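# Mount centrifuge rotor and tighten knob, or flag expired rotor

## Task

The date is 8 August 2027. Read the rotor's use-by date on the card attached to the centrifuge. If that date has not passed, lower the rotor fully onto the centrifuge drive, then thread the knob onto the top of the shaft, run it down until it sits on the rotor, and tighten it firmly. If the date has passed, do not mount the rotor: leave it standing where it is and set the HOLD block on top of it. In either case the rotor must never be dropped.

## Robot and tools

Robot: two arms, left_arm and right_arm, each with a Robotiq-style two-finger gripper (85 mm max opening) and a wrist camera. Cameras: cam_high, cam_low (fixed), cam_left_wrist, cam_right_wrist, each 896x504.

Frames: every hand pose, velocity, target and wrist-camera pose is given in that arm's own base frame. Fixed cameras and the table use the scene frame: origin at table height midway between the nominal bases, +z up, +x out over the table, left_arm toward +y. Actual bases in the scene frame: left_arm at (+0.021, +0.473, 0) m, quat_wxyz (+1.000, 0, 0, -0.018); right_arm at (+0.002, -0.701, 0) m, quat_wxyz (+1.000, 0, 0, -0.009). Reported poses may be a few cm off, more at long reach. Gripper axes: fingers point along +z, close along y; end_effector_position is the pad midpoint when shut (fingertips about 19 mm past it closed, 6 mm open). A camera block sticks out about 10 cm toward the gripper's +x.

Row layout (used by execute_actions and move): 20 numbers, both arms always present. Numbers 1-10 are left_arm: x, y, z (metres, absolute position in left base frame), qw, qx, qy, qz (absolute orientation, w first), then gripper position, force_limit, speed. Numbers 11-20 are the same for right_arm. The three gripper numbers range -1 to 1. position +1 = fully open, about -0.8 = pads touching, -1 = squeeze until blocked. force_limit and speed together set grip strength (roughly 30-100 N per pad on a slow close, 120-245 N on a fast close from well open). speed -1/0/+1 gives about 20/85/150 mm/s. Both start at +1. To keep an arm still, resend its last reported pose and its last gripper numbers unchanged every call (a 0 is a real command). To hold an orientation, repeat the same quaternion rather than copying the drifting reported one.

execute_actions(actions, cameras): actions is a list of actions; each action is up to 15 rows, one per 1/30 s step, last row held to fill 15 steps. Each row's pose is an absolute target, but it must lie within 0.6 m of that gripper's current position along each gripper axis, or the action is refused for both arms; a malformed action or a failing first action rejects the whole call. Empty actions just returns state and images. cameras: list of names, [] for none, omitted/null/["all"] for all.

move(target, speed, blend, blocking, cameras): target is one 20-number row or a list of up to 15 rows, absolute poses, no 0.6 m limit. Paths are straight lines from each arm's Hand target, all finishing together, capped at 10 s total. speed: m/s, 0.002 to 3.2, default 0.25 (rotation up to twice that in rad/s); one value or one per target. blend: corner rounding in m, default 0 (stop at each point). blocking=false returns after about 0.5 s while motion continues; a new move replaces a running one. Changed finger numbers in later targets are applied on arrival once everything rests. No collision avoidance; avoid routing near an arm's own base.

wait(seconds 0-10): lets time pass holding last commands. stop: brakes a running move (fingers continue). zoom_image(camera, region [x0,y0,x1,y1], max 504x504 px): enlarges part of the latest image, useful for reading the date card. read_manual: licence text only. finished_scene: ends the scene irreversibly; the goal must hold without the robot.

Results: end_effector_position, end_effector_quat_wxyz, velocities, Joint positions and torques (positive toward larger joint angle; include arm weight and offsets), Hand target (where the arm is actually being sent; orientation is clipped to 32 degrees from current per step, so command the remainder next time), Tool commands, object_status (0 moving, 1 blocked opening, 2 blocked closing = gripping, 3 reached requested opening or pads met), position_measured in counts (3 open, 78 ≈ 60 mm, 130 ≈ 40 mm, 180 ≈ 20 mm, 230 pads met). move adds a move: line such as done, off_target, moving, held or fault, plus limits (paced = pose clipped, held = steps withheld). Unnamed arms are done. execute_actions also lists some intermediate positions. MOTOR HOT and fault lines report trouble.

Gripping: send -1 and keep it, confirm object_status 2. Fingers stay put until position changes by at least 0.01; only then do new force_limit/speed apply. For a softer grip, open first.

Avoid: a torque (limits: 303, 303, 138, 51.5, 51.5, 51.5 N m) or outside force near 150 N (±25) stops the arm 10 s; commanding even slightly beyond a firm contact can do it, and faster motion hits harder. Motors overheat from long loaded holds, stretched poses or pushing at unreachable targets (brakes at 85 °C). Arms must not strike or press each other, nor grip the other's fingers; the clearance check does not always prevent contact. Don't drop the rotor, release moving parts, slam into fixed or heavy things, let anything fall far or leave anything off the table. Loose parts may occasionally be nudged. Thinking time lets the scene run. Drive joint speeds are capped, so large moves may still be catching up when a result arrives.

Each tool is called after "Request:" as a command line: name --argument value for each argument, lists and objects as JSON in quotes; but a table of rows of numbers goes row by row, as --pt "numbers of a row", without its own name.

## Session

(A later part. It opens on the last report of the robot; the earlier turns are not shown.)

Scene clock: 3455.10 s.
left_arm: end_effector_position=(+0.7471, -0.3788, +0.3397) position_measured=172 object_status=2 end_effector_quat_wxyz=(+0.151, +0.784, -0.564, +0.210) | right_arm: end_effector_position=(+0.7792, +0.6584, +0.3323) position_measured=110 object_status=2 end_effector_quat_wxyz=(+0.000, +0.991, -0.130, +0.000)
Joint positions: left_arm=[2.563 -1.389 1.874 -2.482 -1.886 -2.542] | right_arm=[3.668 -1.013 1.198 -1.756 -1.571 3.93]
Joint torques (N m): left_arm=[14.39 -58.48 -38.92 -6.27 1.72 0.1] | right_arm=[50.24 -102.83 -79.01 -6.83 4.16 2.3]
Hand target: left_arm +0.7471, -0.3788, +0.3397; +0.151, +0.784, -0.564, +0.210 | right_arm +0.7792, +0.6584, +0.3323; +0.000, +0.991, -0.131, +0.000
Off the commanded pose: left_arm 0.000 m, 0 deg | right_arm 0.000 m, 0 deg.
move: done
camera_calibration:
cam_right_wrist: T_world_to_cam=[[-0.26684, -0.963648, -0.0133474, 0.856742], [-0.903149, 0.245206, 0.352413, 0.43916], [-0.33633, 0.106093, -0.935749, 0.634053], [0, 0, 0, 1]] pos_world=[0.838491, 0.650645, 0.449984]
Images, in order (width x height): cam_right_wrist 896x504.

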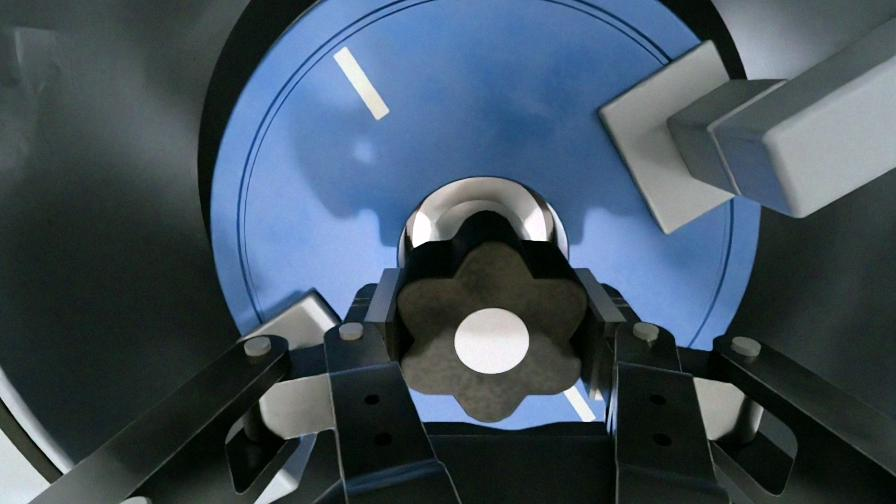

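Request:
move --pt "0.747148 -0.37883 0.3397 -0.151123 -0.784171 0.564 -0.210118 -0.98 1 -1 0.77956 0.65904 0.33205 0 0.92388 -0.382683 0 -1 0 -1" --pt "0.747148 -0.37883 0.3397 -0.151123 -0.784171 0.564 -0.210118 -0.98 1 -1 0.78016 0.65938 0.3318 0 0.793353 -0.608761 0 -1 0 -1" --speed '[0.25,0.25]' --blend '[0.0005,0]' --cameras '[]'

Scene clock: 3463.47 s.
left_arm: end_effector_position=(+0.7471, -0.3788, +0.3397) position_measured=172 object_status=2 end_effector_quat_wxyz=(+0.151, +0.784, -0.564, +0.210) | right_arm: end_effector_position=(+0.7802, +0.6594, +0.3318) position_measured=110 object_status=2 end_effector_quat_wxyz=(+0.000, +0.793, -0.609, +0.000)
Joint positions: left_arm=[2.563 -1.389 1.874 -2.482 -1.886 -2.542] | right_arm=[3.669 -1.011 1.195 -1.755 -1.571 4.977]
Joint torques (N m): left_arm=[14.26 -58.67 -41.06 -3.24 -0.68 -0.42] | right_arm=[31.98 -82.62 -79.14 -13.77 1.39 2.85]
Hand target: left_arm +0.7471, -0.3788, +0.3397; +0.151, +0.784, -0.564, +0.210 | right_arm +0.7802, +0.6594, +0.3318; +0.000, +0.793, -0.609, +0.000
Off the commanded pose: left_arm 0.000 m, 0 deg | right_arm 0.000 m, 0 deg.
move: done
No camera images: "cameras" was empty.

Request:
move --pt "0.747148 -0.37883 0.3397 -0.151123 -0.784171 0.564 -0.210118 -0.98 1 -1 0.78084 0.65938 0.33155 0 0.608761 -0.793353 0 -1 0 -1" --pt "0.747148 -0.37883 0.3397 -0.151123 -0.784171 0.564 -0.210118 -0.98 1 -1 0.78144 0.65904 0.3313 0 0.382683 -0.92388 0 -1 0 -1" --speed '[0.25,0.25]' --blend '[0.0005,0]' --cameras '["cam_left_wrist"]'

Request:
zoom_image --camera "cam_left_wrist" --region '[360, 0, 560, 112]'

Scene clock: 3472.33 s.
left_arm: end_effector_position=(+0.7471, -0.3788, +0.3397) position_measured=172 object_status=2 end_effector_quat_wxyz=(+0.151, +0.784, -0.564, +0.210) | right_arm: end_effector_position=(+0.7815, +0.6589, +0.3313) position_measured=110 object_status=2 end_effector_quat_wxyz=(+0.000, -0.383, +0.924, +0.000)
Joint positions: left_arm=[2.563 -1.389 1.874 -2.482 -1.886 -2.542] | right_arm=[3.668 -1.009 1.194 -1.755 -1.571 6.024]
Joint torques (N m): left_arm=[13.14 -63.49 -43.62 -0.51 -2.58 0.14] | right_arm=[32.42 -129.74 -98.6 -19.58 1.9 2.36]
Hand target: left_arm +0.7471, -0.3788, +0.3397; +0.151, +0.784, -0.564, +0.210 | right_arm +0.7814, +0.6590, +0.3313; +0.000, -0.383, +0.924, +0.000
Off the commanded pose: left_arm 0.000 m, 0 deg | right_arm 0.000 m, 0 deg.
move: done
camera_calibration:
cam_left_wrist: T_world_to_cam=[[-0.951678, -0.306894, 0.0112205, 0.597752], [-0.303864, 0.935734, -0.179077, 0.662854], [0.0444584, -0.173833, -0.983771, 0.36956], [0, 0, 0, 1]] pos_world=[0.753855, -0.372567, 0.475557]
Images, in order (width x height): cam_left_wrist 896x504.

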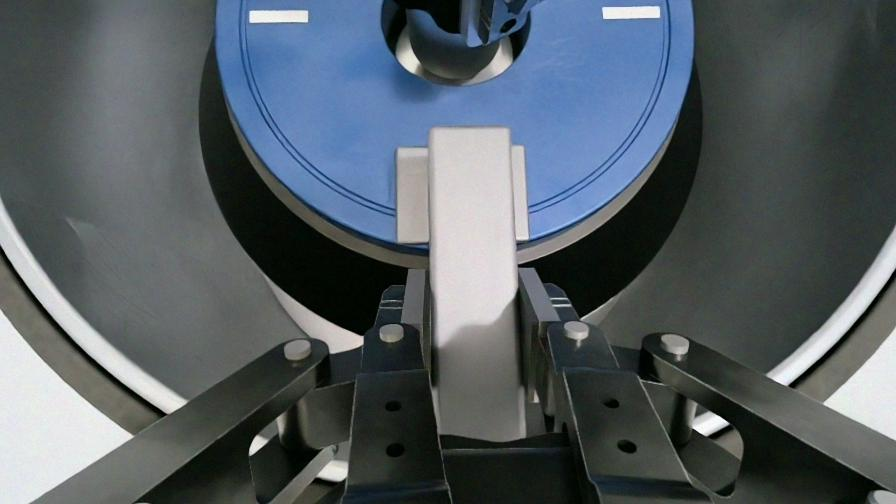

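Scaled by 2.520 from the camera's 896x504 image, which has a finer 1280x720 frame.

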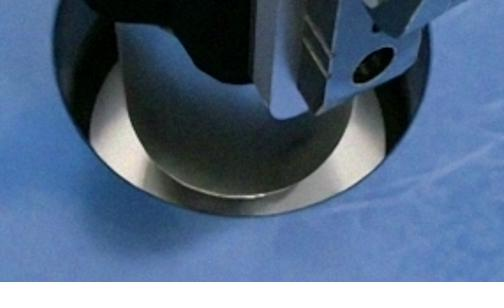

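Request:
move --target '[0.747148,-0.37883,0.3397,-0.151123,-0.784171,0.564,-0.210118,-0.98,1,-1,0.78144,0.65904,0.3313,0,0.382683,-0.92388,0,0.65,0,-0.5]' --speed 0.25 --cameras '["cam_right_wrist"]'

Request:
zoom_image --camera "cam_right_wrist" --region '[330, 180, 650, 430]'

Scene clock: 3495.70 s.
left_arm: end_effector_position=(+0.7471, -0.3788, +0.3397) position_measured=172 object_status=2 end_effector_quat_wxyz=(+0.151, +0.784, -0.564, +0.210) | right_arm: end_effector_position=(+0.7814, +0.6591, +0.3312) position_measured=47 object_status=0 end_effector_quat_wxyz=(+0.000, -0.383, +0.924, +0.000)
Joint positions: left_arm=[2.563 -1.389 1.874 -2.482 -1.886 -2.542] | right_arm=[3.668 -1.009 1.194 -1.755 -1.571 6.024]
Joint torques (N m): left_arm=[10.21 -63.84 -42.8 1.01 -1.7 0] | right_arm=[-19.99 -170.63 -61.73 -2.19 -2.58 2.27]
Hand target: left_arm +0.7471, -0.3788, +0.3397; +0.151, +0.784, -0.564, +0.210 | right_arm +0.7814, +0.6590, +0.3313; +0.000, -0.383, +0.924, +0.000
Off the commanded pose: left_arm 0.000 m, 0 deg | right_arm 0.000 m, 0 deg.
move: done
camera_calibration:
cam_right_wrist: T_world_to_cam=[[-0.700918, 0.713118, -0.0133238, 0.0919991], [0.664129, 0.659351, 0.352405, -1.05624], [0.260091, 0.238158, -0.935753, 0.0806124], [0, 0, 0, 1]] pos_world=[0.744998, 0.611629, 0.448884]
Images, in order (width x height): cam_right_wrist 896x504.

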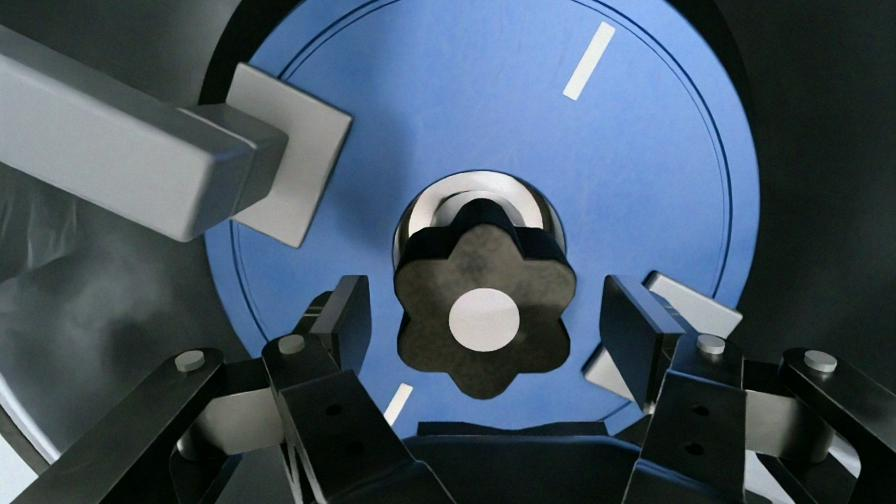

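Scaled by 1.575 from the camera's 896x504 image, which has a finer 1280x720 frame.

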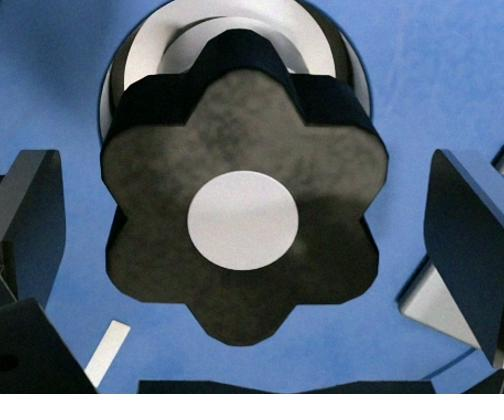

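Request:
execute_actions --actions '[]' --cameras '["cam_left_wrist"]'

Request:
zoom_image --camera "cam_left_wrist" --region '[360, 0, 560, 112]'

Scene clock: 3514.60 s.
left_arm: end_effector_position=(+0.7471, -0.3788, +0.3397) position_measured=172 object_status=2 end_effector_quat_wxyz=(+0.151, +0.784, -0.564, +0.210) | right_arm: end_effector_position=(+0.7814, +0.6590, +0.3313) position_measured=47 object_status=3 end_effector_quat_wxyz=(+0.000, -0.383, +0.924, +0.000)
Joint positions: left_arm=[2.563 -1.389 1.874 -2.482 -1.886 -2.542] | right_arm=[3.668 -1.009 1.194 -1.755 -1.571 6.024]
Joint velocities: within noise
Joint torques (N m): left_arm=[10.28 -67.01 -44.57 1.75 0.96 0.15] | right_arm=[-20.42 -174.44 -62.73 -2.26 -2.33 -0.03]
Hand target: left_arm +0.7471, -0.3788, +0.3397; +0.151, +0.784, -0.564, +0.210 | right_arm +0.7814, +0.6590, +0.3313; +0.000, -0.383, +0.924, +0.000
Tool commands: left_gripper/position=-0.98 left_gripper/force_limit=+1.0 left_gripper/speed=-1.0 right_gripper/position=+0.65 right_gripper/force_limit=+0.0 right_gripper/speed=-0.5
Off the commanded pose: left_arm 0.000 m, 0 deg | right_arm 0.000 m, 0 deg.
camera_calibration:
cam_left_wrist: T_world_to_cam=[[-0.951678, -0.306894, 0.0112205, 0.597752], [-0.303864, 0.935734, -0.179077, 0.662854], [0.0444584, -0.173833, -0.983771, 0.36956], [0, 0, 0, 1]] pos_world=[0.753855, -0.372567, 0.475557]
Images, in order (width x height): cam_left_wrist 896x504.

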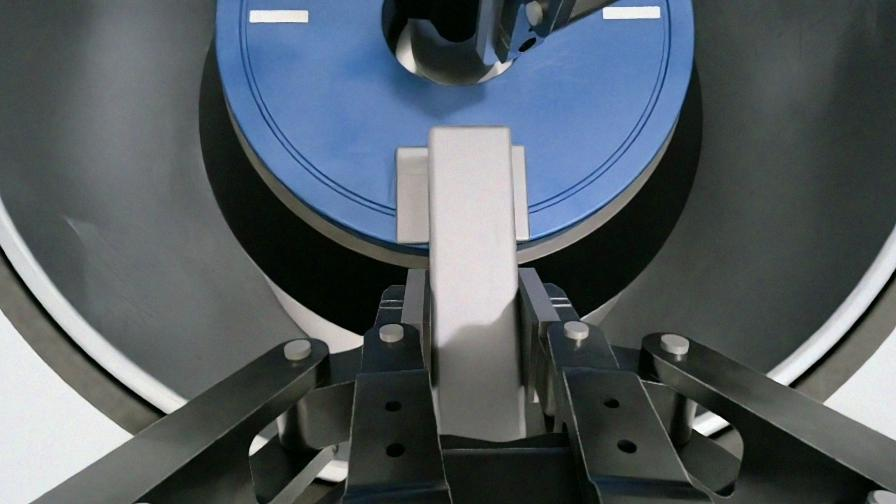

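Scaled by 2.520 from the camera's 896x504 image, which has a finer 1280x720 frame.

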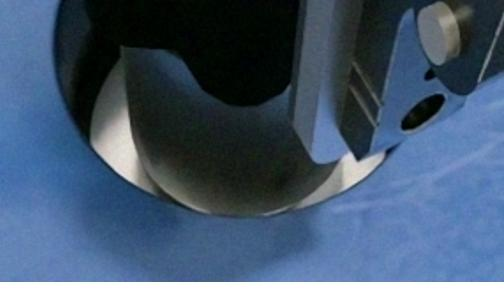

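Request:
move --pt "0.747148 -0.37883 0.3397 -0.151123 -0.784171 0.564 -0.210118 -0.98 1 -1 0.7802 0.6563 0.3313 0 0.382683 -0.92388 0 0.65 0 -0.5" --pt "0.747148 -0.37883 0.3397 -0.151123 -0.784171 0.564 -0.210118 -0.98 1 -1 0.7802 0.6563 0.3313 0 0.92388 -0.382683 0 0.65 0 -0.5" --pt "0.747148 -0.37883 0.3397 -0.151123 -0.784171 0.564 -0.210118 -0.98 1 -1 0.7802 0.6563 0.3313 0 0.92388 0.382683 0 0.65 0 -0.5" --speed '[0.05,0.6,0.6]' --blend '[0.0005,0.0005,0]' --cameras '["cam_right_wrist"]'

Request:
zoom_image --camera "cam_right_wrist" --region '[330, 180, 650, 430]'

Scene clock: 3540.17 s.
left_arm: end_effector_position=(+0.7471, -0.3788, +0.3397) position_measured=172 object_status=2 end_effector_quat_wxyz=(+0.151, +0.784, -0.564, +0.210) | right_arm: end_effector_position=(+0.7802, +0.6563, +0.3313) position_measured=47 object_status=3 end_effector_quat_wxyz=(+0.000, +0.924, +0.383, +0.000)
Joint positions: left_arm=[2.563 -1.389 1.874 -2.482 -1.886 -2.542] | right_arm=[3.666 -1.014 1.201 -1.758 -1.571 2.881]
Joint torques (N m): left_arm=[7.65 -68.38 -45.26 1.89 0.94 0.64] | right_arm=[-20.12 -172.9 -62.14 -2.21 2.88 -3.22]
Hand target: left_arm +0.7471, -0.3788, +0.3397; +0.151, +0.784, -0.564, +0.210 | right_arm +0.7802, +0.6563, +0.3313; +0.000, +0.924, +0.383, +0.000
Off the commanded pose: left_arm 0.000 m, 0 deg | right_arm 0.000 m, 0 deg.
move: done
camera_calibration:
cam_right_wrist: T_world_to_cam=[[0.700757, -0.713276, -0.0133164, -0.0642775], [-0.664261, -0.659183, 0.352471, 0.848096], [-0.260187, -0.238151, -0.935728, 0.8002], [0, 0, 0, 1]] pos_world=[0.816602, 0.703771, 0.448984]
Images, in order (width x height): cam_right_wrist 896x504.

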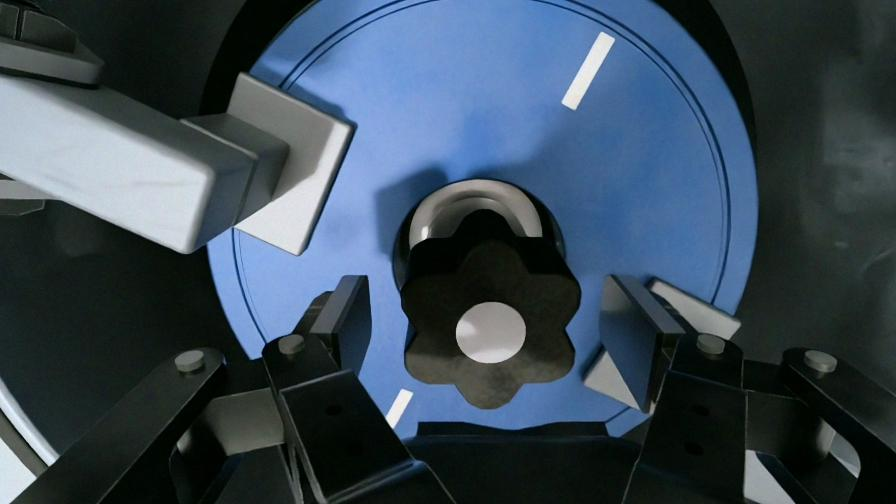

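Scaled by 1.575 from the camera's 896x504 image, which has a finer 1280x720 frame.

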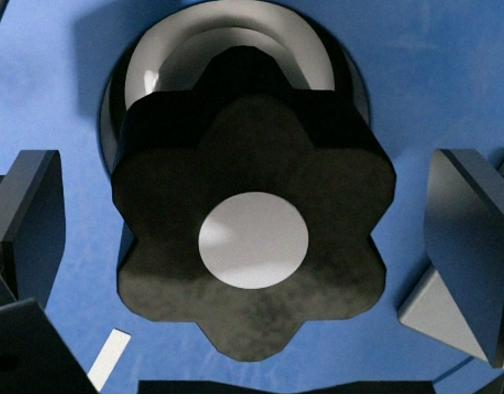

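Request:
move --pt "0.747148 -0.37883 0.3397 -0.151123 -0.784171 0.564 -0.210118 -0.98 1 -1 0.7803 0.6559 0.3256 0 0.92388 0.382683 0 0.65 0 -0.5" --speed '[0.03]' --cameras '[]'

Request:
move --pt "0.747148 -0.37883 0.3397 -0.151123 -0.784171 0.564 -0.210118 -0.98 1 -1 0.7803 0.6559 0.3256 0 0.92388 0.382683 0 -1 -1 -1" --speed '[0.03]' --cameras '["cam_right_wrist"]'

Request:
zoom_image --camera "cam_right_wrist" --region '[330, 180, 650, 430]'

Scene clock: 3571.23 s.
left_arm: end_effector_position=(+0.7471, -0.3788, +0.3397) position_measured=172 object_status=2 end_effector_quat_wxyz=(+0.151, +0.784, -0.564, +0.210) | right_arm: end_effector_position=(+0.7803, +0.6559, +0.3258) position_measured=47 object_status=3 end_effector_quat_wxyz=(+0.000, +0.924, +0.383, +0.000)
Joint positions: left_arm=[2.563 -1.389 1.874 -2.482 -1.886 -2.542] | right_arm=[3.666 -1.013 1.209 -1.767 -1.571 2.88]
Joint torques (N m): left_arm=[8.73 -71.45 -46.85 1.51 1.26 0.4] | right_arm=[-20.01 -128.08 -60.59 -10.47 2.86 -2.81]
Hand target: left_arm +0.7471, -0.3788, +0.3397; +0.151, +0.784, -0.564, +0.210 | right_arm +0.7803, +0.6559, +0.3256; +0.000, +0.924, +0.383, +0.000
Off the commanded pose: left_arm 0.000 m, 0 deg | right_arm 0.000 m, 0 deg.
move: done
No camera images: "cameras" was empty.

Scene clock: 3572.63 s.
left_arm: end_effector_position=(+0.7471, -0.3788, +0.3397) position_measured=172 object_status=2 end_effector_quat_wxyz=(+0.151, +0.784, -0.564, +0.210) | right_arm: end_effector_position=(+0.7803, +0.6559, +0.3256) position_measured=108 object_status=0 end_effector_quat_wxyz=(+0.000, +0.924, +0.383, +0.000)
Joint positions: left_arm=[2.563 -1.389 1.874 -2.482 -1.886 -2.542] | right_arm=[3.666 -1.013 1.209 -1.767 -1.571 2.88]
Joint torques (N m): left_arm=[4.64 -74.21 -46.87 1.68 1.2 0.85] | right_arm=[-20.72 -125.82 -61.25 -10.42 -1.52 -2.72]
Hand target: left_arm +0.7471, -0.3788, +0.3397; +0.151, +0.784, -0.564, +0.210 | right_arm +0.7803, +0.6559, +0.3256; +0.000, +0.924, +0.383, +0.000
Off the commanded pose: left_arm 0.000 m, 0 deg | right_arm 0.000 m, 0 deg.
move: done
camera_calibration:
cam_right_wrist: T_world_to_cam=[[0.700929, -0.713104, -0.0134807, -0.064898], [-0.664078, -0.659402, 0.352404, 0.849943], [-0.26019, -0.238058, -0.935751, 0.794744], [0, 0, 0, 1]] pos_world=[0.816702, 0.70337, 0.443284]
Images, in order (width x height): cam_right_wrist 896x504.

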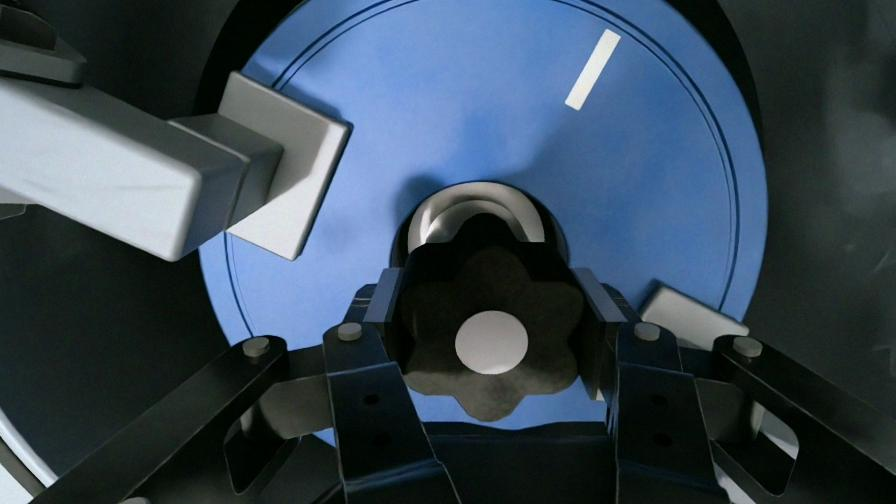

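Scaled by 1.575 from the camera's 896x504 image, which has a finer 1280x720 frame.

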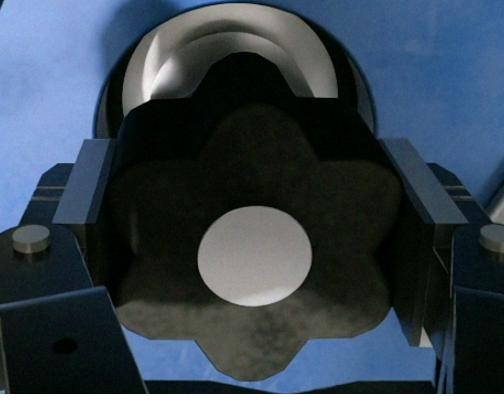

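Request:
move --pt "0.747148 -0.37883 0.3397 -0.151123 -0.784171 0.564 -0.210118 -0.98 1 -1 0.7803 0.6559 0.3256 0 0.92388 -0.382683 0 -1 -1 -1" --pt "0.747148 -0.37883 0.3397 -0.151123 -0.784171 0.564 -0.210118 -0.98 1 -1 0.7803 0.6559 0.3256 0 0.382683 -0.92388 0 -1 -1 -1" --speed '[0.4,0.4]' --blend '[0.0005,0]' --cameras '["cam_right_wrist","cam_left_wrist"]'

Request:
zoom_image --camera "cam_right_wrist" --region '[330, 180, 650, 430]'

Request:
zoom_image --camera "cam_left_wrist" --region '[360, 0, 560, 112]'

Scene clock: 3584.80 s.
left_arm: end_effector_position=(+0.7471, -0.3788, +0.3397) position_measured=172 object_status=2 end_effector_quat_wxyz=(+0.151, +0.784, -0.564, +0.210) | right_arm: end_effector_position=(+0.7803, +0.6559, +0.3257) position_measured=108 object_status=2 end_effector_quat_wxyz=(+0.000, -0.383, +0.924, +0.000)
Joint positions: left_arm=[2.563 -1.389 1.874 -2.482 -1.886 -2.542] | right_arm=[3.666 -1.013 1.209 -1.767 -1.571 6.022]
Joint torques (N m): left_arm=[7.48 -74.05 -50.42 1.73 1.1 1.19] | right_arm=[4.44 -122.63 -89.17 -6.75 -5.78 3.13]
Hand target: left_arm +0.7471, -0.3788, +0.3397; +0.151, +0.784, -0.564, +0.210 | right_arm +0.7803, +0.6559, +0.3256; +0.000, -0.383, +0.924, +0.000
Off the commanded pose: left_arm 0.000 m, 0 deg | right_arm 0.000 m, 0 deg.
move: done
camera_calibration:
cam_left_wrist: T_world_to_cam=[[-0.951678, -0.306894, 0.0112205, 0.597752], [-0.303864, 0.935734, -0.179077, 0.662854], [0.0444584, -0.173833, -0.983771, 0.36956], [0, 0, 0, 1]] pos_world=[0.753855, -0.372567, 0.475557]
cam_right_wrist: T_world_to_cam=[[-0.701076, 0.712962, -0.0133286, 0.0936491], [0.663965, 0.659484, 0.352464, -1.05141], [0.260083, 0.238254, -0.935731, 0.0763585], [0, 0, 0, 1]] pos_world=[0.743897, 0.60843, 0.443284]
Images, in order (width x height): cam_left_wrist 896x504, cam_right_wrist 896x504.

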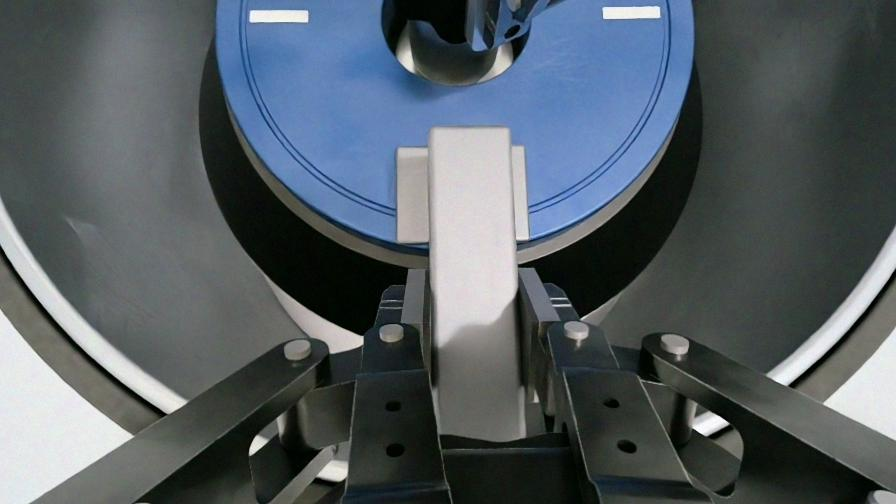

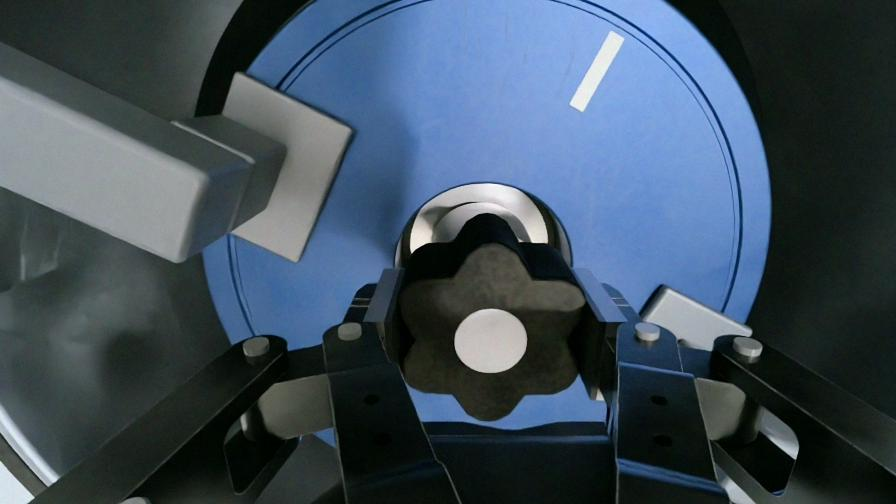

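Scaled by 1.575 from the camera's 896x504 image, which has a finer 1280x720 frame.

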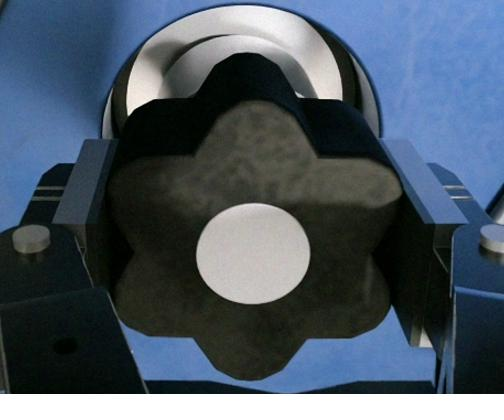

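Scaled by 2.520 from the camera's 896x504 image, which has a finer 1280x720 frame.

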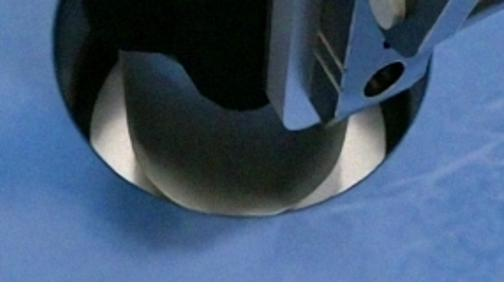

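Request:
move --pt "0.747148 -0.37883 0.3397 -0.151123 -0.784171 0.564 -0.210118 -0.98 1 -1 0.7803 0.6559 0.3256 0 0.382683 -0.92388 0 0.6 -1 0" --speed '[0.4]' --cameras '["cam_right_wrist"]'

Request:
zoom_image --camera "cam_right_wrist" --region '[330, 180, 650, 430]'

Scene clock: 3589.90 s.
left_arm: end_effector_position=(+0.7471, -0.3788, +0.3397) position_measured=172 object_status=2 end_effector_quat_wxyz=(+0.151, +0.784, -0.564, +0.210) | right_arm: end_effector_position=(+0.7803, +0.6559, +0.3255) position_measured=53 object_status=0 end_effector_quat_wxyz=(+0.000, -0.383, +0.924, +0.000)
Joint positions: left_arm=[2.563 -1.389 1.874 -2.482 -1.886 -2.542] | right_arm=[3.666 -1.013 1.209 -1.767 -1.571 6.022]
Joint torques (N m): left_arm=[5.99 -76.57 -51.33 1.97 1.24 1.44] | right_arm=[3.9 -154.59 -67.55 -7.78 2.75 2.53]
Hand target: left_arm +0.7471, -0.3788, +0.3397; +0.151, +0.784, -0.564, +0.210 | right_arm +0.7803, +0.6559, +0.3256; +0.000, -0.383, +0.924, +0.000
Off the commanded pose: left_arm 0.000 m, 0 deg | right_arm 0.000 m, 0 deg.
move: done
camera_calibration:
cam_right_wrist: T_world_to_cam=[[-0.700918, 0.713118, -0.0133238, 0.0934341], [0.664129, 0.659351, 0.352405, -1.05139], [0.260091, 0.238158, -0.935753, 0.0763268], [0, 0, 0, 1]] pos_world=[0.743898, 0.608429, 0.443184]
Images, in order (width x height): cam_right_wrist 896x504.

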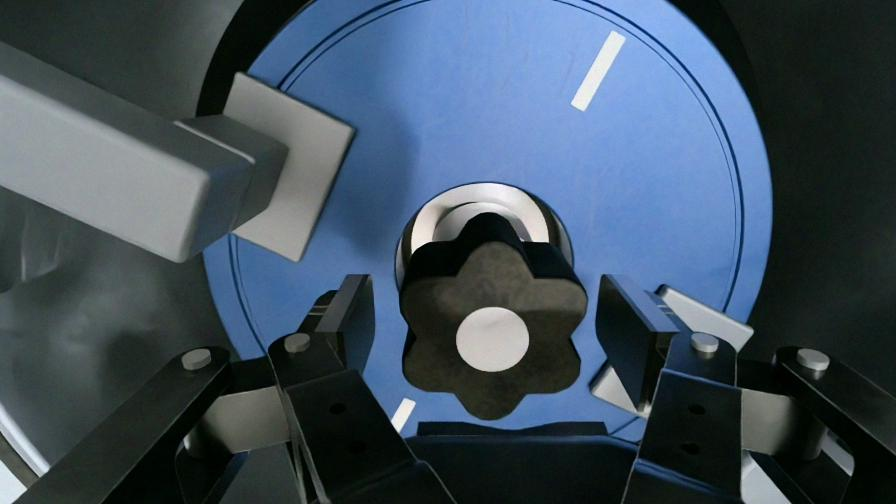

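Scaled by 1.575 from the camera's 896x504 image, which has a finer 1280x720 frame.

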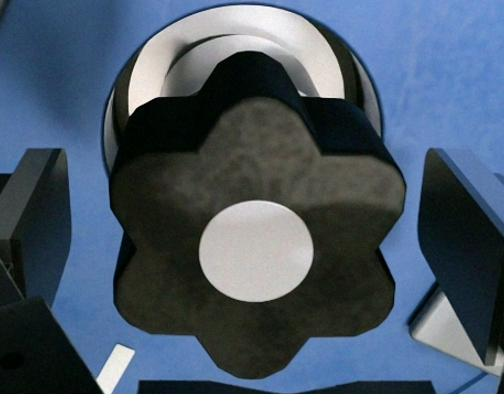

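Request:
move --pt "0.747148 -0.37883 0.3397 -0.151123 -0.784171 0.564 -0.210118 -0.98 1 -1 0.7803 0.6559 0.3256 0 0.92388 -0.382683 0 0.6 -1 0" --pt "0.747148 -0.37883 0.3397 -0.151123 -0.784171 0.564 -0.210118 -0.98 1 -1 0.7803 0.6559 0.3256 0 0.92388 0.382683 0 0.6 -1 0" --pt "0.747148 -0.37883 0.3397 -0.151123 -0.784171 0.564 -0.210118 -0.98 1 -1 0.7803 0.6559 0.3256 0 0.92388 0.382683 0 -1 -1 -1" --pt "0.747148 -0.37883 0.3397 -0.151123 -0.784171 0.564 -0.210118 -0.98 1 -1 0.7803 0.6559 0.32485 0 0.92388 -0.382683 0 -1 -1 -1" --pt "0.747148 -0.37883 0.3397 -0.151123 -0.784171 0.564 -0.210118 -0.98 1 -1 0.7803 0.6559 0.3241 0 0.382683 -0.92388 0 -1 -1 -1" --speed '[0.6,0.6,0.1,0.4,0.4]' --blend '[0.0005,0,0,0.0005,0]' --cameras '["cam_right_wrist","cam_left_wrist"]'

Request:
zoom_image --camera "cam_right_wrist" --region '[330, 180, 650, 430]'

Request:
zoom_image --camera "cam_left_wrist" --region '[360, 0, 560, 112]'

Scene clock: 3611.43 s.
left_arm: end_effector_position=(+0.7471, -0.3788, +0.3397) position_measured=172 object_status=2 end_effector_quat_wxyz=(+0.151, +0.784, -0.564, +0.210) | right_arm: end_effector_position=(+0.7803, +0.6559, +0.3241) position_measured=109 object_status=2 end_effector_quat_wxyz=(+0.000, -0.383, +0.924, +0.000)
Joint positions: left_arm=[2.563 -1.389 1.874 -2.482 -1.886 -2.542] | right_arm=[3.666 -1.012 1.211 -1.77 -1.571 6.022]
Joint torques (N m): left_arm=[4.47 -76.51 -55.15 1.15 0.91 1] | right_arm=[-2.98 -98.95 -71.44 -4.09 -7.81 2.94]
Hand target: left_arm +0.7471, -0.3788, +0.3397; +0.151, +0.784, -0.564, +0.210 | right_arm +0.7803, +0.6559, +0.3241; +0.000, -0.383, +0.924, +0.000
Off the commanded pose: left_arm 0.000 m, 0 deg | right_arm 0.000 m, 0 deg.
move: done
camera_calibration:
cam_left_wrist: T_world_to_cam=[[-0.951678, -0.306894, 0.0112205, 0.597657], [-0.303864, 0.935734, -0.179077, 0.662824], [0.0444584, -0.173833, -0.983771, 0.369564], [0, 0, 0, 1]] pos_world=[0.753755, -0.372567, 0.475557]
cam_right_wrist: T_world_to_cam=[[-0.701075, 0.712963, -0.013327, 0.0936263], [0.663931, 0.659452, 0.352588, -1.05086], [0.260171, 0.238343, -0.935684, 0.0747223], [0, 0, 0, 1]] pos_world=[0.743897, 0.608429, 0.441685]
Images, in order (width x height): cam_left_wrist 896x504, cam_right_wrist 896x504.

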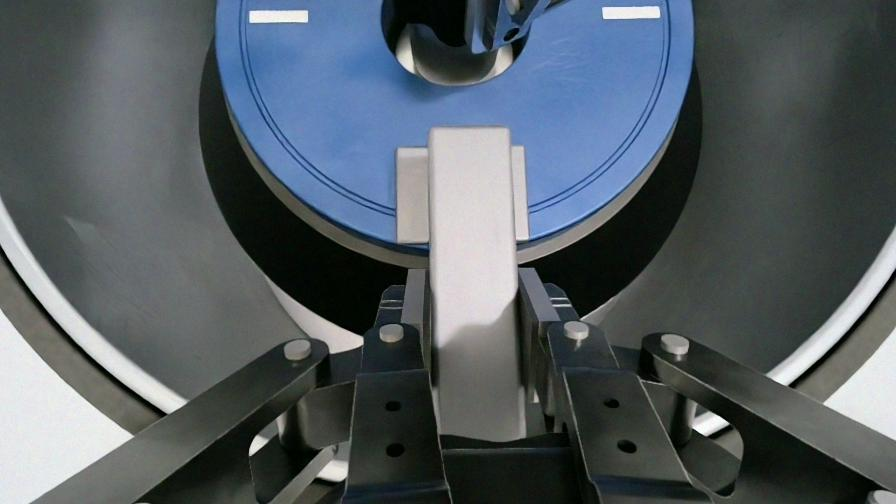

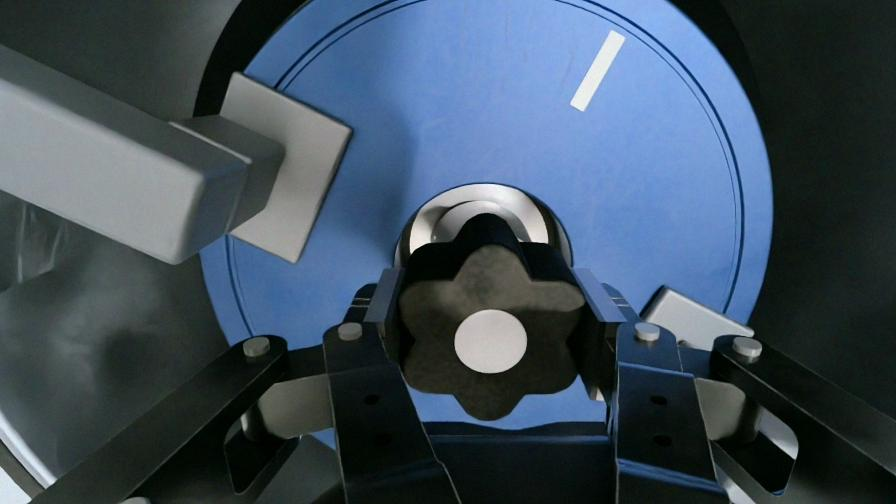

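Scaled by 1.575 from the camera's 896x504 image, which has a finer 1280x720 frame.

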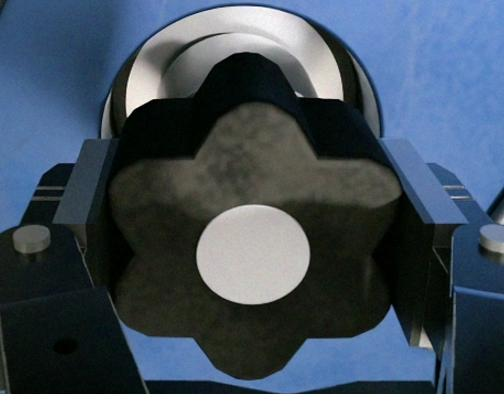

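Scaled by 2.520 from the camera's 896x504 image, which has a finer 1280x720 frame.

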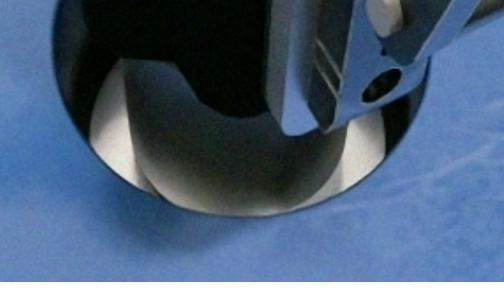

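Request:
move --pt "0.747148 -0.37883 0.3397 -0.151123 -0.784171 0.564 -0.210118 -0.98 1 -1 0.7803 0.6559 0.3241 0 0.382683 -0.92388 0 0.6 -1 0" --speed '[0.4]' --cameras '["cam_right_wrist"]'

Request:
zoom_image --camera "cam_right_wrist" --region '[330, 180, 650, 430]'

Scene clock: 3621.60 s.
left_arm: end_effector_position=(+0.7471, -0.3788, +0.3397) position_measured=172 object_status=2 end_effector_quat_wxyz=(+0.151, +0.784, -0.564, +0.210) | right_arm: end_effector_position=(+0.7803, +0.6559, +0.3240) position_measured=53 object_status=0 end_effector_quat_wxyz=(+0.000, -0.383, +0.924, +0.000)
Joint positions: left_arm=[2.563 -1.389 1.874 -2.482 -1.886 -2.542] | right_arm=[3.666 -1.012 1.211 -1.769 -1.571 6.022]
Joint torques (N m): left_arm=[5.91 -69.52 -55.85 1.78 0.98 0.94] | right_arm=[-2.29 -172.78 -71.24 -3.43 2.83 2.02]
Hand target: left_arm +0.7471, -0.3788, +0.3397; +0.151, +0.784, -0.564, +0.210 | right_arm +0.7803, +0.6559, +0.3241; +0.000, -0.383, +0.924, +0.000
Off the commanded pose: left_arm 0.000 m, 0 deg | right_arm 0.000 m, 0 deg.
move: done
camera_calibration:
cam_right_wrist: T_world_to_cam=[[-0.700935, 0.713102, -0.013258, 0.0934066], [0.664147, 0.659366, 0.352343, -1.05082], [0.259998, 0.238164, -0.935777, 0.0749061], [0, 0, 0, 1]] pos_world=[0.743898, 0.608429, 0.441584]
Images, in order (width x height): cam_right_wrist 896x504.

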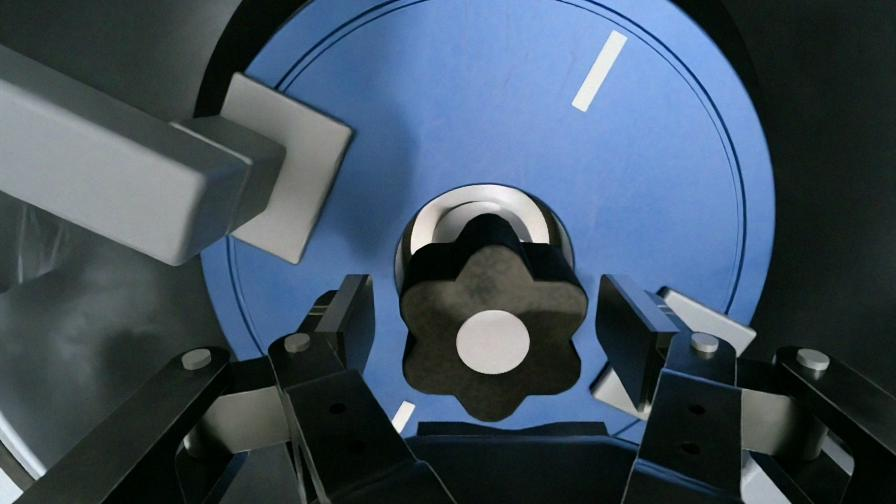

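Scaled by 1.575 from the camera's 896x504 image, which has a finer 1280x720 frame.

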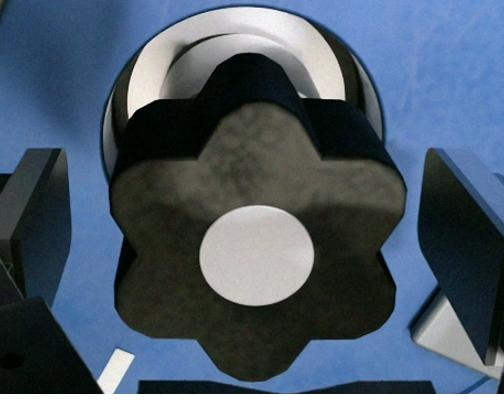

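Request:
move --pt "0.747148 -0.37883 0.3397 -0.151123 -0.784171 0.564 -0.210118 -0.98 1 -1 0.7803 0.6559 0.3241 0 0.92388 -0.382683 0 0.6 -1 0" --pt "0.747148 -0.37883 0.3397 -0.151123 -0.784171 0.564 -0.210118 -0.98 1 -1 0.7803 0.6559 0.3241 0 0.92388 0.382683 0 0.6 -1 0" --pt "0.747148 -0.37883 0.3397 -0.151123 -0.784171 0.564 -0.210118 -0.98 1 -1 0.7803 0.6559 0.3241 0 0.92388 0.382683 0 -1 -1 -1" --pt "0.747148 -0.37883 0.3397 -0.151123 -0.784171 0.564 -0.210118 -0.98 1 -1 0.7803 0.6559 0.3236 0 0.92388 -0.382683 0 -1 -1 -1" --pt "0.747148 -0.37883 0.3397 -0.151123 -0.784171 0.564 -0.210118 -0.98 1 -1 0.7803 0.6559 0.3231 0 0.382683 -0.92388 0 -1 -1 -1" --speed '[0.6,0.6,0.1,0.4,0.4]' --blend '[0.0005,0,0,0.0005,0]' --cameras '["cam_right_wrist","cam_left_wrist"]'

Request:
zoom_image --camera "cam_right_wrist" --region '[330, 180, 650, 430]'

Request:
zoom_image --camera "cam_left_wrist" --region '[360, 0, 560, 112]'

Scene clock: 3654.67 s.
left_arm: end_effector_position=(+0.7471, -0.3788, +0.3397) position_measured=172 object_status=2 end_effector_quat_wxyz=(+0.151, +0.784, -0.564, +0.210) | right_arm: end_effector_position=(+0.7803, +0.6559, +0.3231) position_measured=109 object_status=2 end_effector_quat_wxyz=(+0.000, -0.383, +0.924, +0.000)
Joint positions: left_arm=[2.563 -1.389 1.874 -2.482 -1.886 -2.542] | right_arm=[3.666 -1.012 1.212 -1.771 -1.571 6.022]
Joint torques (N m): left_arm=[3.35 -50.35 -32.48 1.09 -4.32 1.87] | right_arm=[-7.18 -123.68 -79.96 -1.72 -8.72 3.51]
Hand target: left_arm +0.7471, -0.3788, +0.3397; +0.151, +0.784, -0.564, +0.210 | right_arm +0.7803, +0.6559, +0.3231; +0.000, -0.383, +0.924, +0.000
Off the commanded pose: left_arm 0.000 m, 0 deg | right_arm 0.000 m, 0 deg.
move: done
camera_calibration:
cam_left_wrist: T_world_to_cam=[[-0.951678, -0.306894, 0.0112205, 0.597752], [-0.303864, 0.935734, -0.179077, 0.662854], [0.0444584, -0.173833, -0.983771, 0.36956], [0, 0, 0, 1]] pos_world=[0.753855, -0.372567, 0.475557]
cam_right_wrist: T_world_to_cam=[[-0.701076, 0.712962, -0.0133286, 0.0936145], [0.663965, 0.659484, 0.352464, -1.0505], [0.260083, 0.238254, -0.935731, 0.0739256], [0, 0, 0, 1]] pos_world=[0.743897, 0.60843, 0.440684]
Images, in order (width x height): cam_left_wrist 896x504, cam_right_wrist 896x504.

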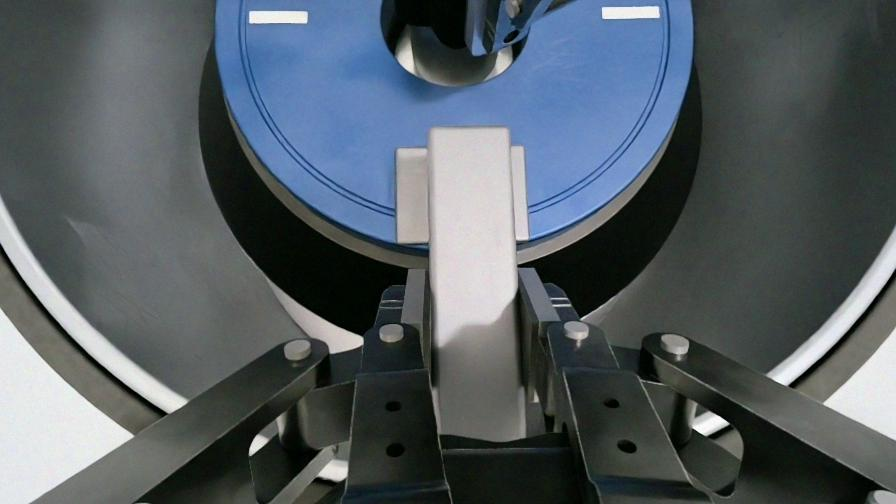

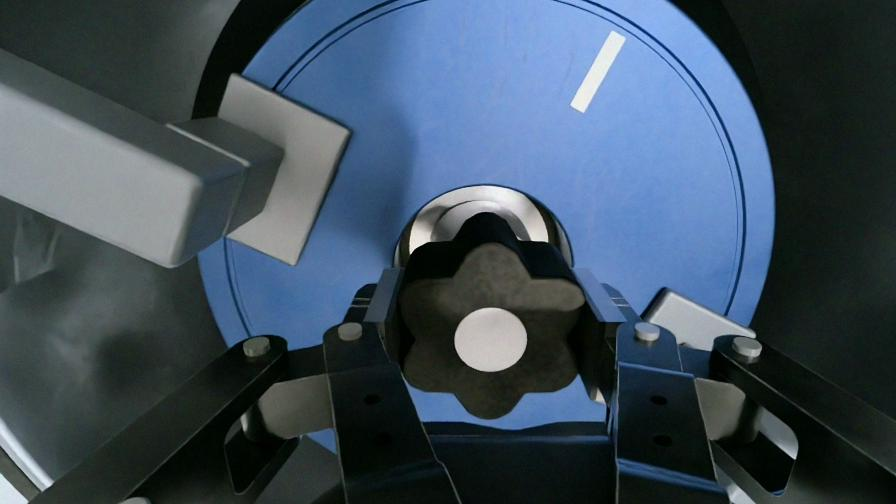

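Scaled by 1.575 from the camera's 896x504 image, which has a finer 1280x720 frame.

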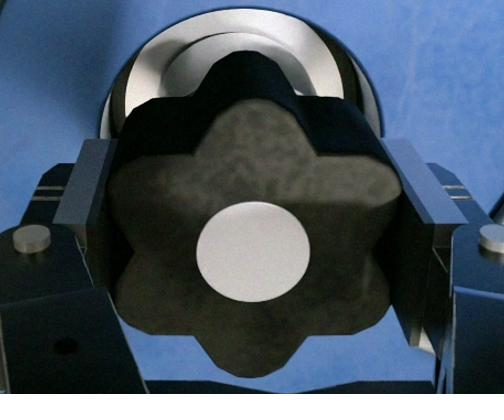

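Scaled by 2.520 from the camera's 896x504 image, which has a finer 1280x720 frame.

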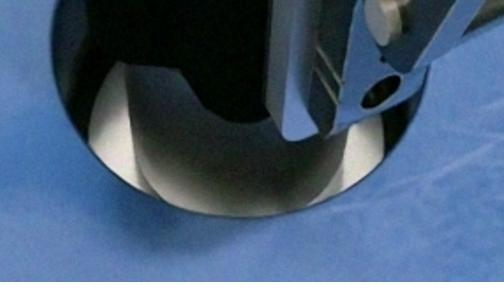

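Request:
move --pt "0.747148 -0.37883 0.3397 -0.151123 -0.784171 0.564 -0.210118 -0.98 1 -1 0.7803 0.6559 0.3231 0 0.382683 -0.92388 0 0.6 0 0" --pt "0.747148 -0.37883 0.3397 -0.151123 -0.784171 0.564 -0.210118 -0.98 1 -1 0.7803 0.6559 0.3227 0 0.92388 -0.382683 0 0.6 0 0" --pt "0.747148 -0.37883 0.3397 -0.151123 -0.784171 0.564 -0.210118 -0.98 1 -1 0.7803 0.6559 0.3227 0 0.92388 0.382683 0 0.6 0 0" --pt "0.747148 -0.37883 0.3397 -0.151123 -0.784171 0.564 -0.210118 -0.98 1 -1 0.7803 0.6559 0.3227 0 0.92388 0.382683 0 -1 0 -1" --pt "0.747148 -0.37883 0.3397 -0.151123 -0.784171 0.564 -0.210118 -0.98 1 -1 0.7803 0.6559 0.3222 0 0.991445 -0.130526 0 -1 0 -1" --speed '[0.4,0.6,0.6,0.1,0.3]' --blend '[0,0.0005,0,0,0]' --cameras '[]'

Scene clock: 3675.40 s.
left_arm: end_effector_position=(+0.7471, -0.3788, +0.3397) position_measured=172 object_status=2 end_effector_quat_wxyz=(+0.151, +0.784, -0.564, +0.210) | right_arm: end_effector_position=(+0.7803, +0.6558, +0.3221) position_measured=110 object_status=2 end_effector_quat_wxyz=(+0.000, +0.991, -0.130, +0.000)
Joint positions: left_arm=[2.563 -1.389 1.874 -2.482 -1.886 -2.542] | right_arm=[3.666 -1.011 1.213 -1.773 -1.571 3.927]
Joint torques (N m): left_arm=[7.29 -49.75 -32.59 1.34 -1.28 1.98] | right_arm=[-15.19 -93.71 -68.94 -10.61 -9.17 3.43]
Hand target: left_arm +0.7471, -0.3788, +0.3397; +0.151, +0.784, -0.564, +0.210 | right_arm +0.7803, +0.6559, +0.3222; +0.000, +0.991, -0.131, +0.000
Off the commanded pose: left_arm 0.000 m, 0 deg | right_arm 0.000 m, 0 deg.
move: done
No camera images: "cameras" was empty.

Request:
move --pt "0.747148 -0.37883 0.3397 -0.151123 -0.784171 0.564 -0.210118 -0.98 1 -1 0.7803 0.6559 0.3217 0 0.793353 -0.608761 0 -1 0 -1" --speed '[0.3]' --cameras '[]'

Request:
move --pt "0.747148 -0.37883 0.3397 -0.151123 -0.784171 0.564 -0.210118 -0.98 1 -1 0.7803 0.6559 0.3212 0 0.382683 -0.92388 0 -1 0 -1" --speed '[0.3]' --cameras '["cam_right_wrist","cam_left_wrist"]'

Request:
zoom_image --camera "cam_right_wrist" --region '[330, 180, 650, 430]'

Request:
zoom_image --camera "cam_left_wrist" --region '[360, 0, 560, 112]'

Scene clock: 3682.47 s.
left_arm: end_effector_position=(+0.7471, -0.3788, +0.3397) position_measured=172 object_status=2 end_effector_quat_wxyz=(+0.151, +0.784, -0.564, +0.210) | right_arm: end_effector_position=(+0.7803, +0.6558, +0.3217) position_measured=110 object_status=2 end_effector_quat_wxyz=(+0.000, +0.793, -0.609, +0.000)
Joint positions: left_arm=[2.563 -1.389 1.874 -2.482 -1.886 -2.542] | right_arm=[3.666 -1.011 1.214 -1.773 -1.571 4.974]
Joint torques (N m): left_arm=[5.56 -50 -31.18 1.44 -3.38 2.34] | right_arm=[-24.76 -90.63 -71.09 -11.88 -11.77 4.19]
Hand target: left_arm +0.7471, -0.3788, +0.3397; +0.151, +0.784, -0.564, +0.210 | right_arm +0.7803, +0.6559, +0.3217; +0.000, +0.793, -0.609, +0.000
Off the commanded pose: left_arm 0.000 m, 0 deg | right_arm 0.000 m, 0 deg.
move: done
No camera images: "cameras" was empty.

Scene clock: 3684.83 s.
left_arm: end_effector_position=(+0.7471, -0.3788, +0.3397) position_measured=172 object_status=2 end_effector_quat_wxyz=(+0.151, +0.784, -0.564, +0.210) | right_arm: end_effector_position=(+0.7803, +0.6558, +0.3212) position_measured=110 object_status=2 end_effector_quat_wxyz=(+0.000, -0.383, +0.924, +0.000)
Joint positions: left_arm=[2.563 -1.389 1.874 -2.482 -1.886 -2.542] | right_arm=[3.666 -1.011 1.214 -1.774 -1.571 6.022]
Joint torques (N m): left_arm=[4.95 -48.93 -32.07 1.07 -4.57 2.65] | right_arm=[-33.92 -101.03 -62.65 -3.01 -15.15 3.26]
Hand target: left_arm +0.7471, -0.3788, +0.3397; +0.151, +0.784, -0.564, +0.210 | right_arm +0.7803, +0.6559, +0.3212; +0.000, -0.383, +0.924, +0.000
Off the commanded pose: left_arm 0.000 m, 0 deg | right_arm 0.000 m, 0 deg.
move: done
camera_calibration:
cam_left_wrist: T_world_to_cam=[[-0.951678, -0.306894, 0.0112205, 0.597752], [-0.303864, 0.935734, -0.179077, 0.662854], [0.0444584, -0.173833, -0.983771, 0.36956], [0, 0, 0, 1]] pos_world=[0.753855, -0.372567, 0.475557]
cam_right_wrist: T_world_to_cam=[[-0.701076, 0.712962, -0.0133286, 0.0935891], [0.663965, 0.659484, 0.352464, -1.04983], [0.260083, 0.238254, -0.935731, 0.0721477], [0, 0, 0, 1]] pos_world=[0.743897, 0.60843, 0.438784]
Images, in order (width x height): cam_left_wrist 896x504, cam_right_wrist 896x504.

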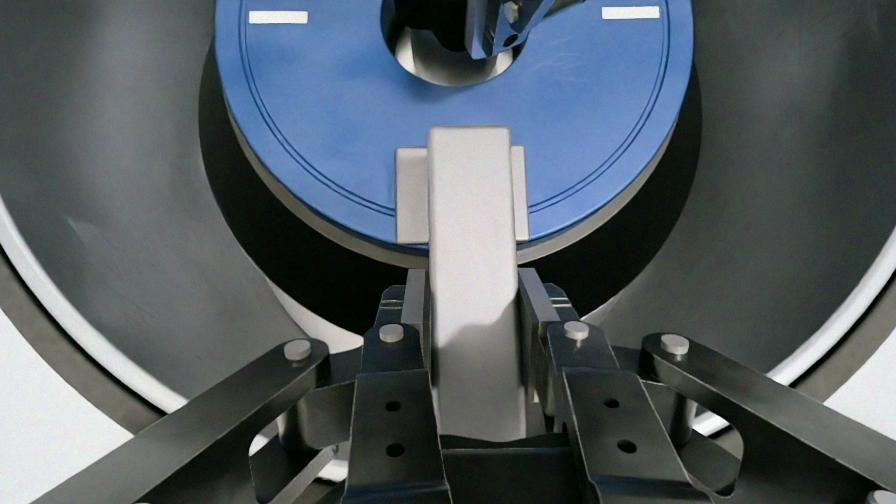

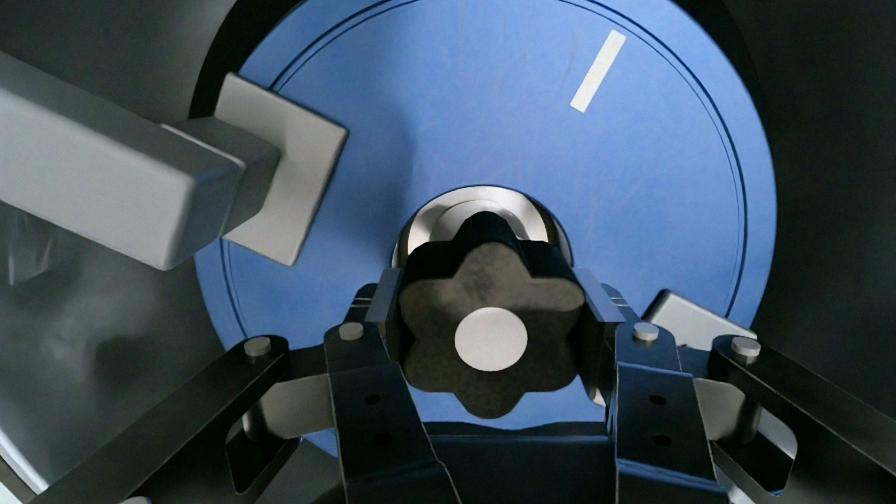

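Scaled by 1.575 from the camera's 896x504 image, which has a finer 1280x720 frame.

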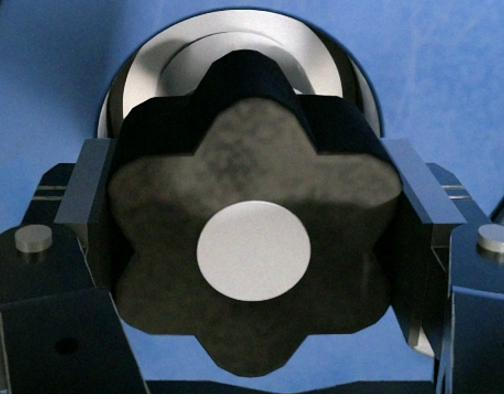

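Scaled by 2.520 from the camera's 896x504 image, which has a finer 1280x720 frame.

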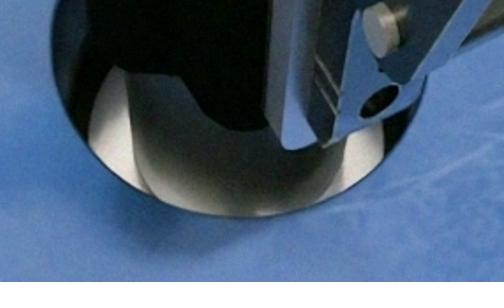

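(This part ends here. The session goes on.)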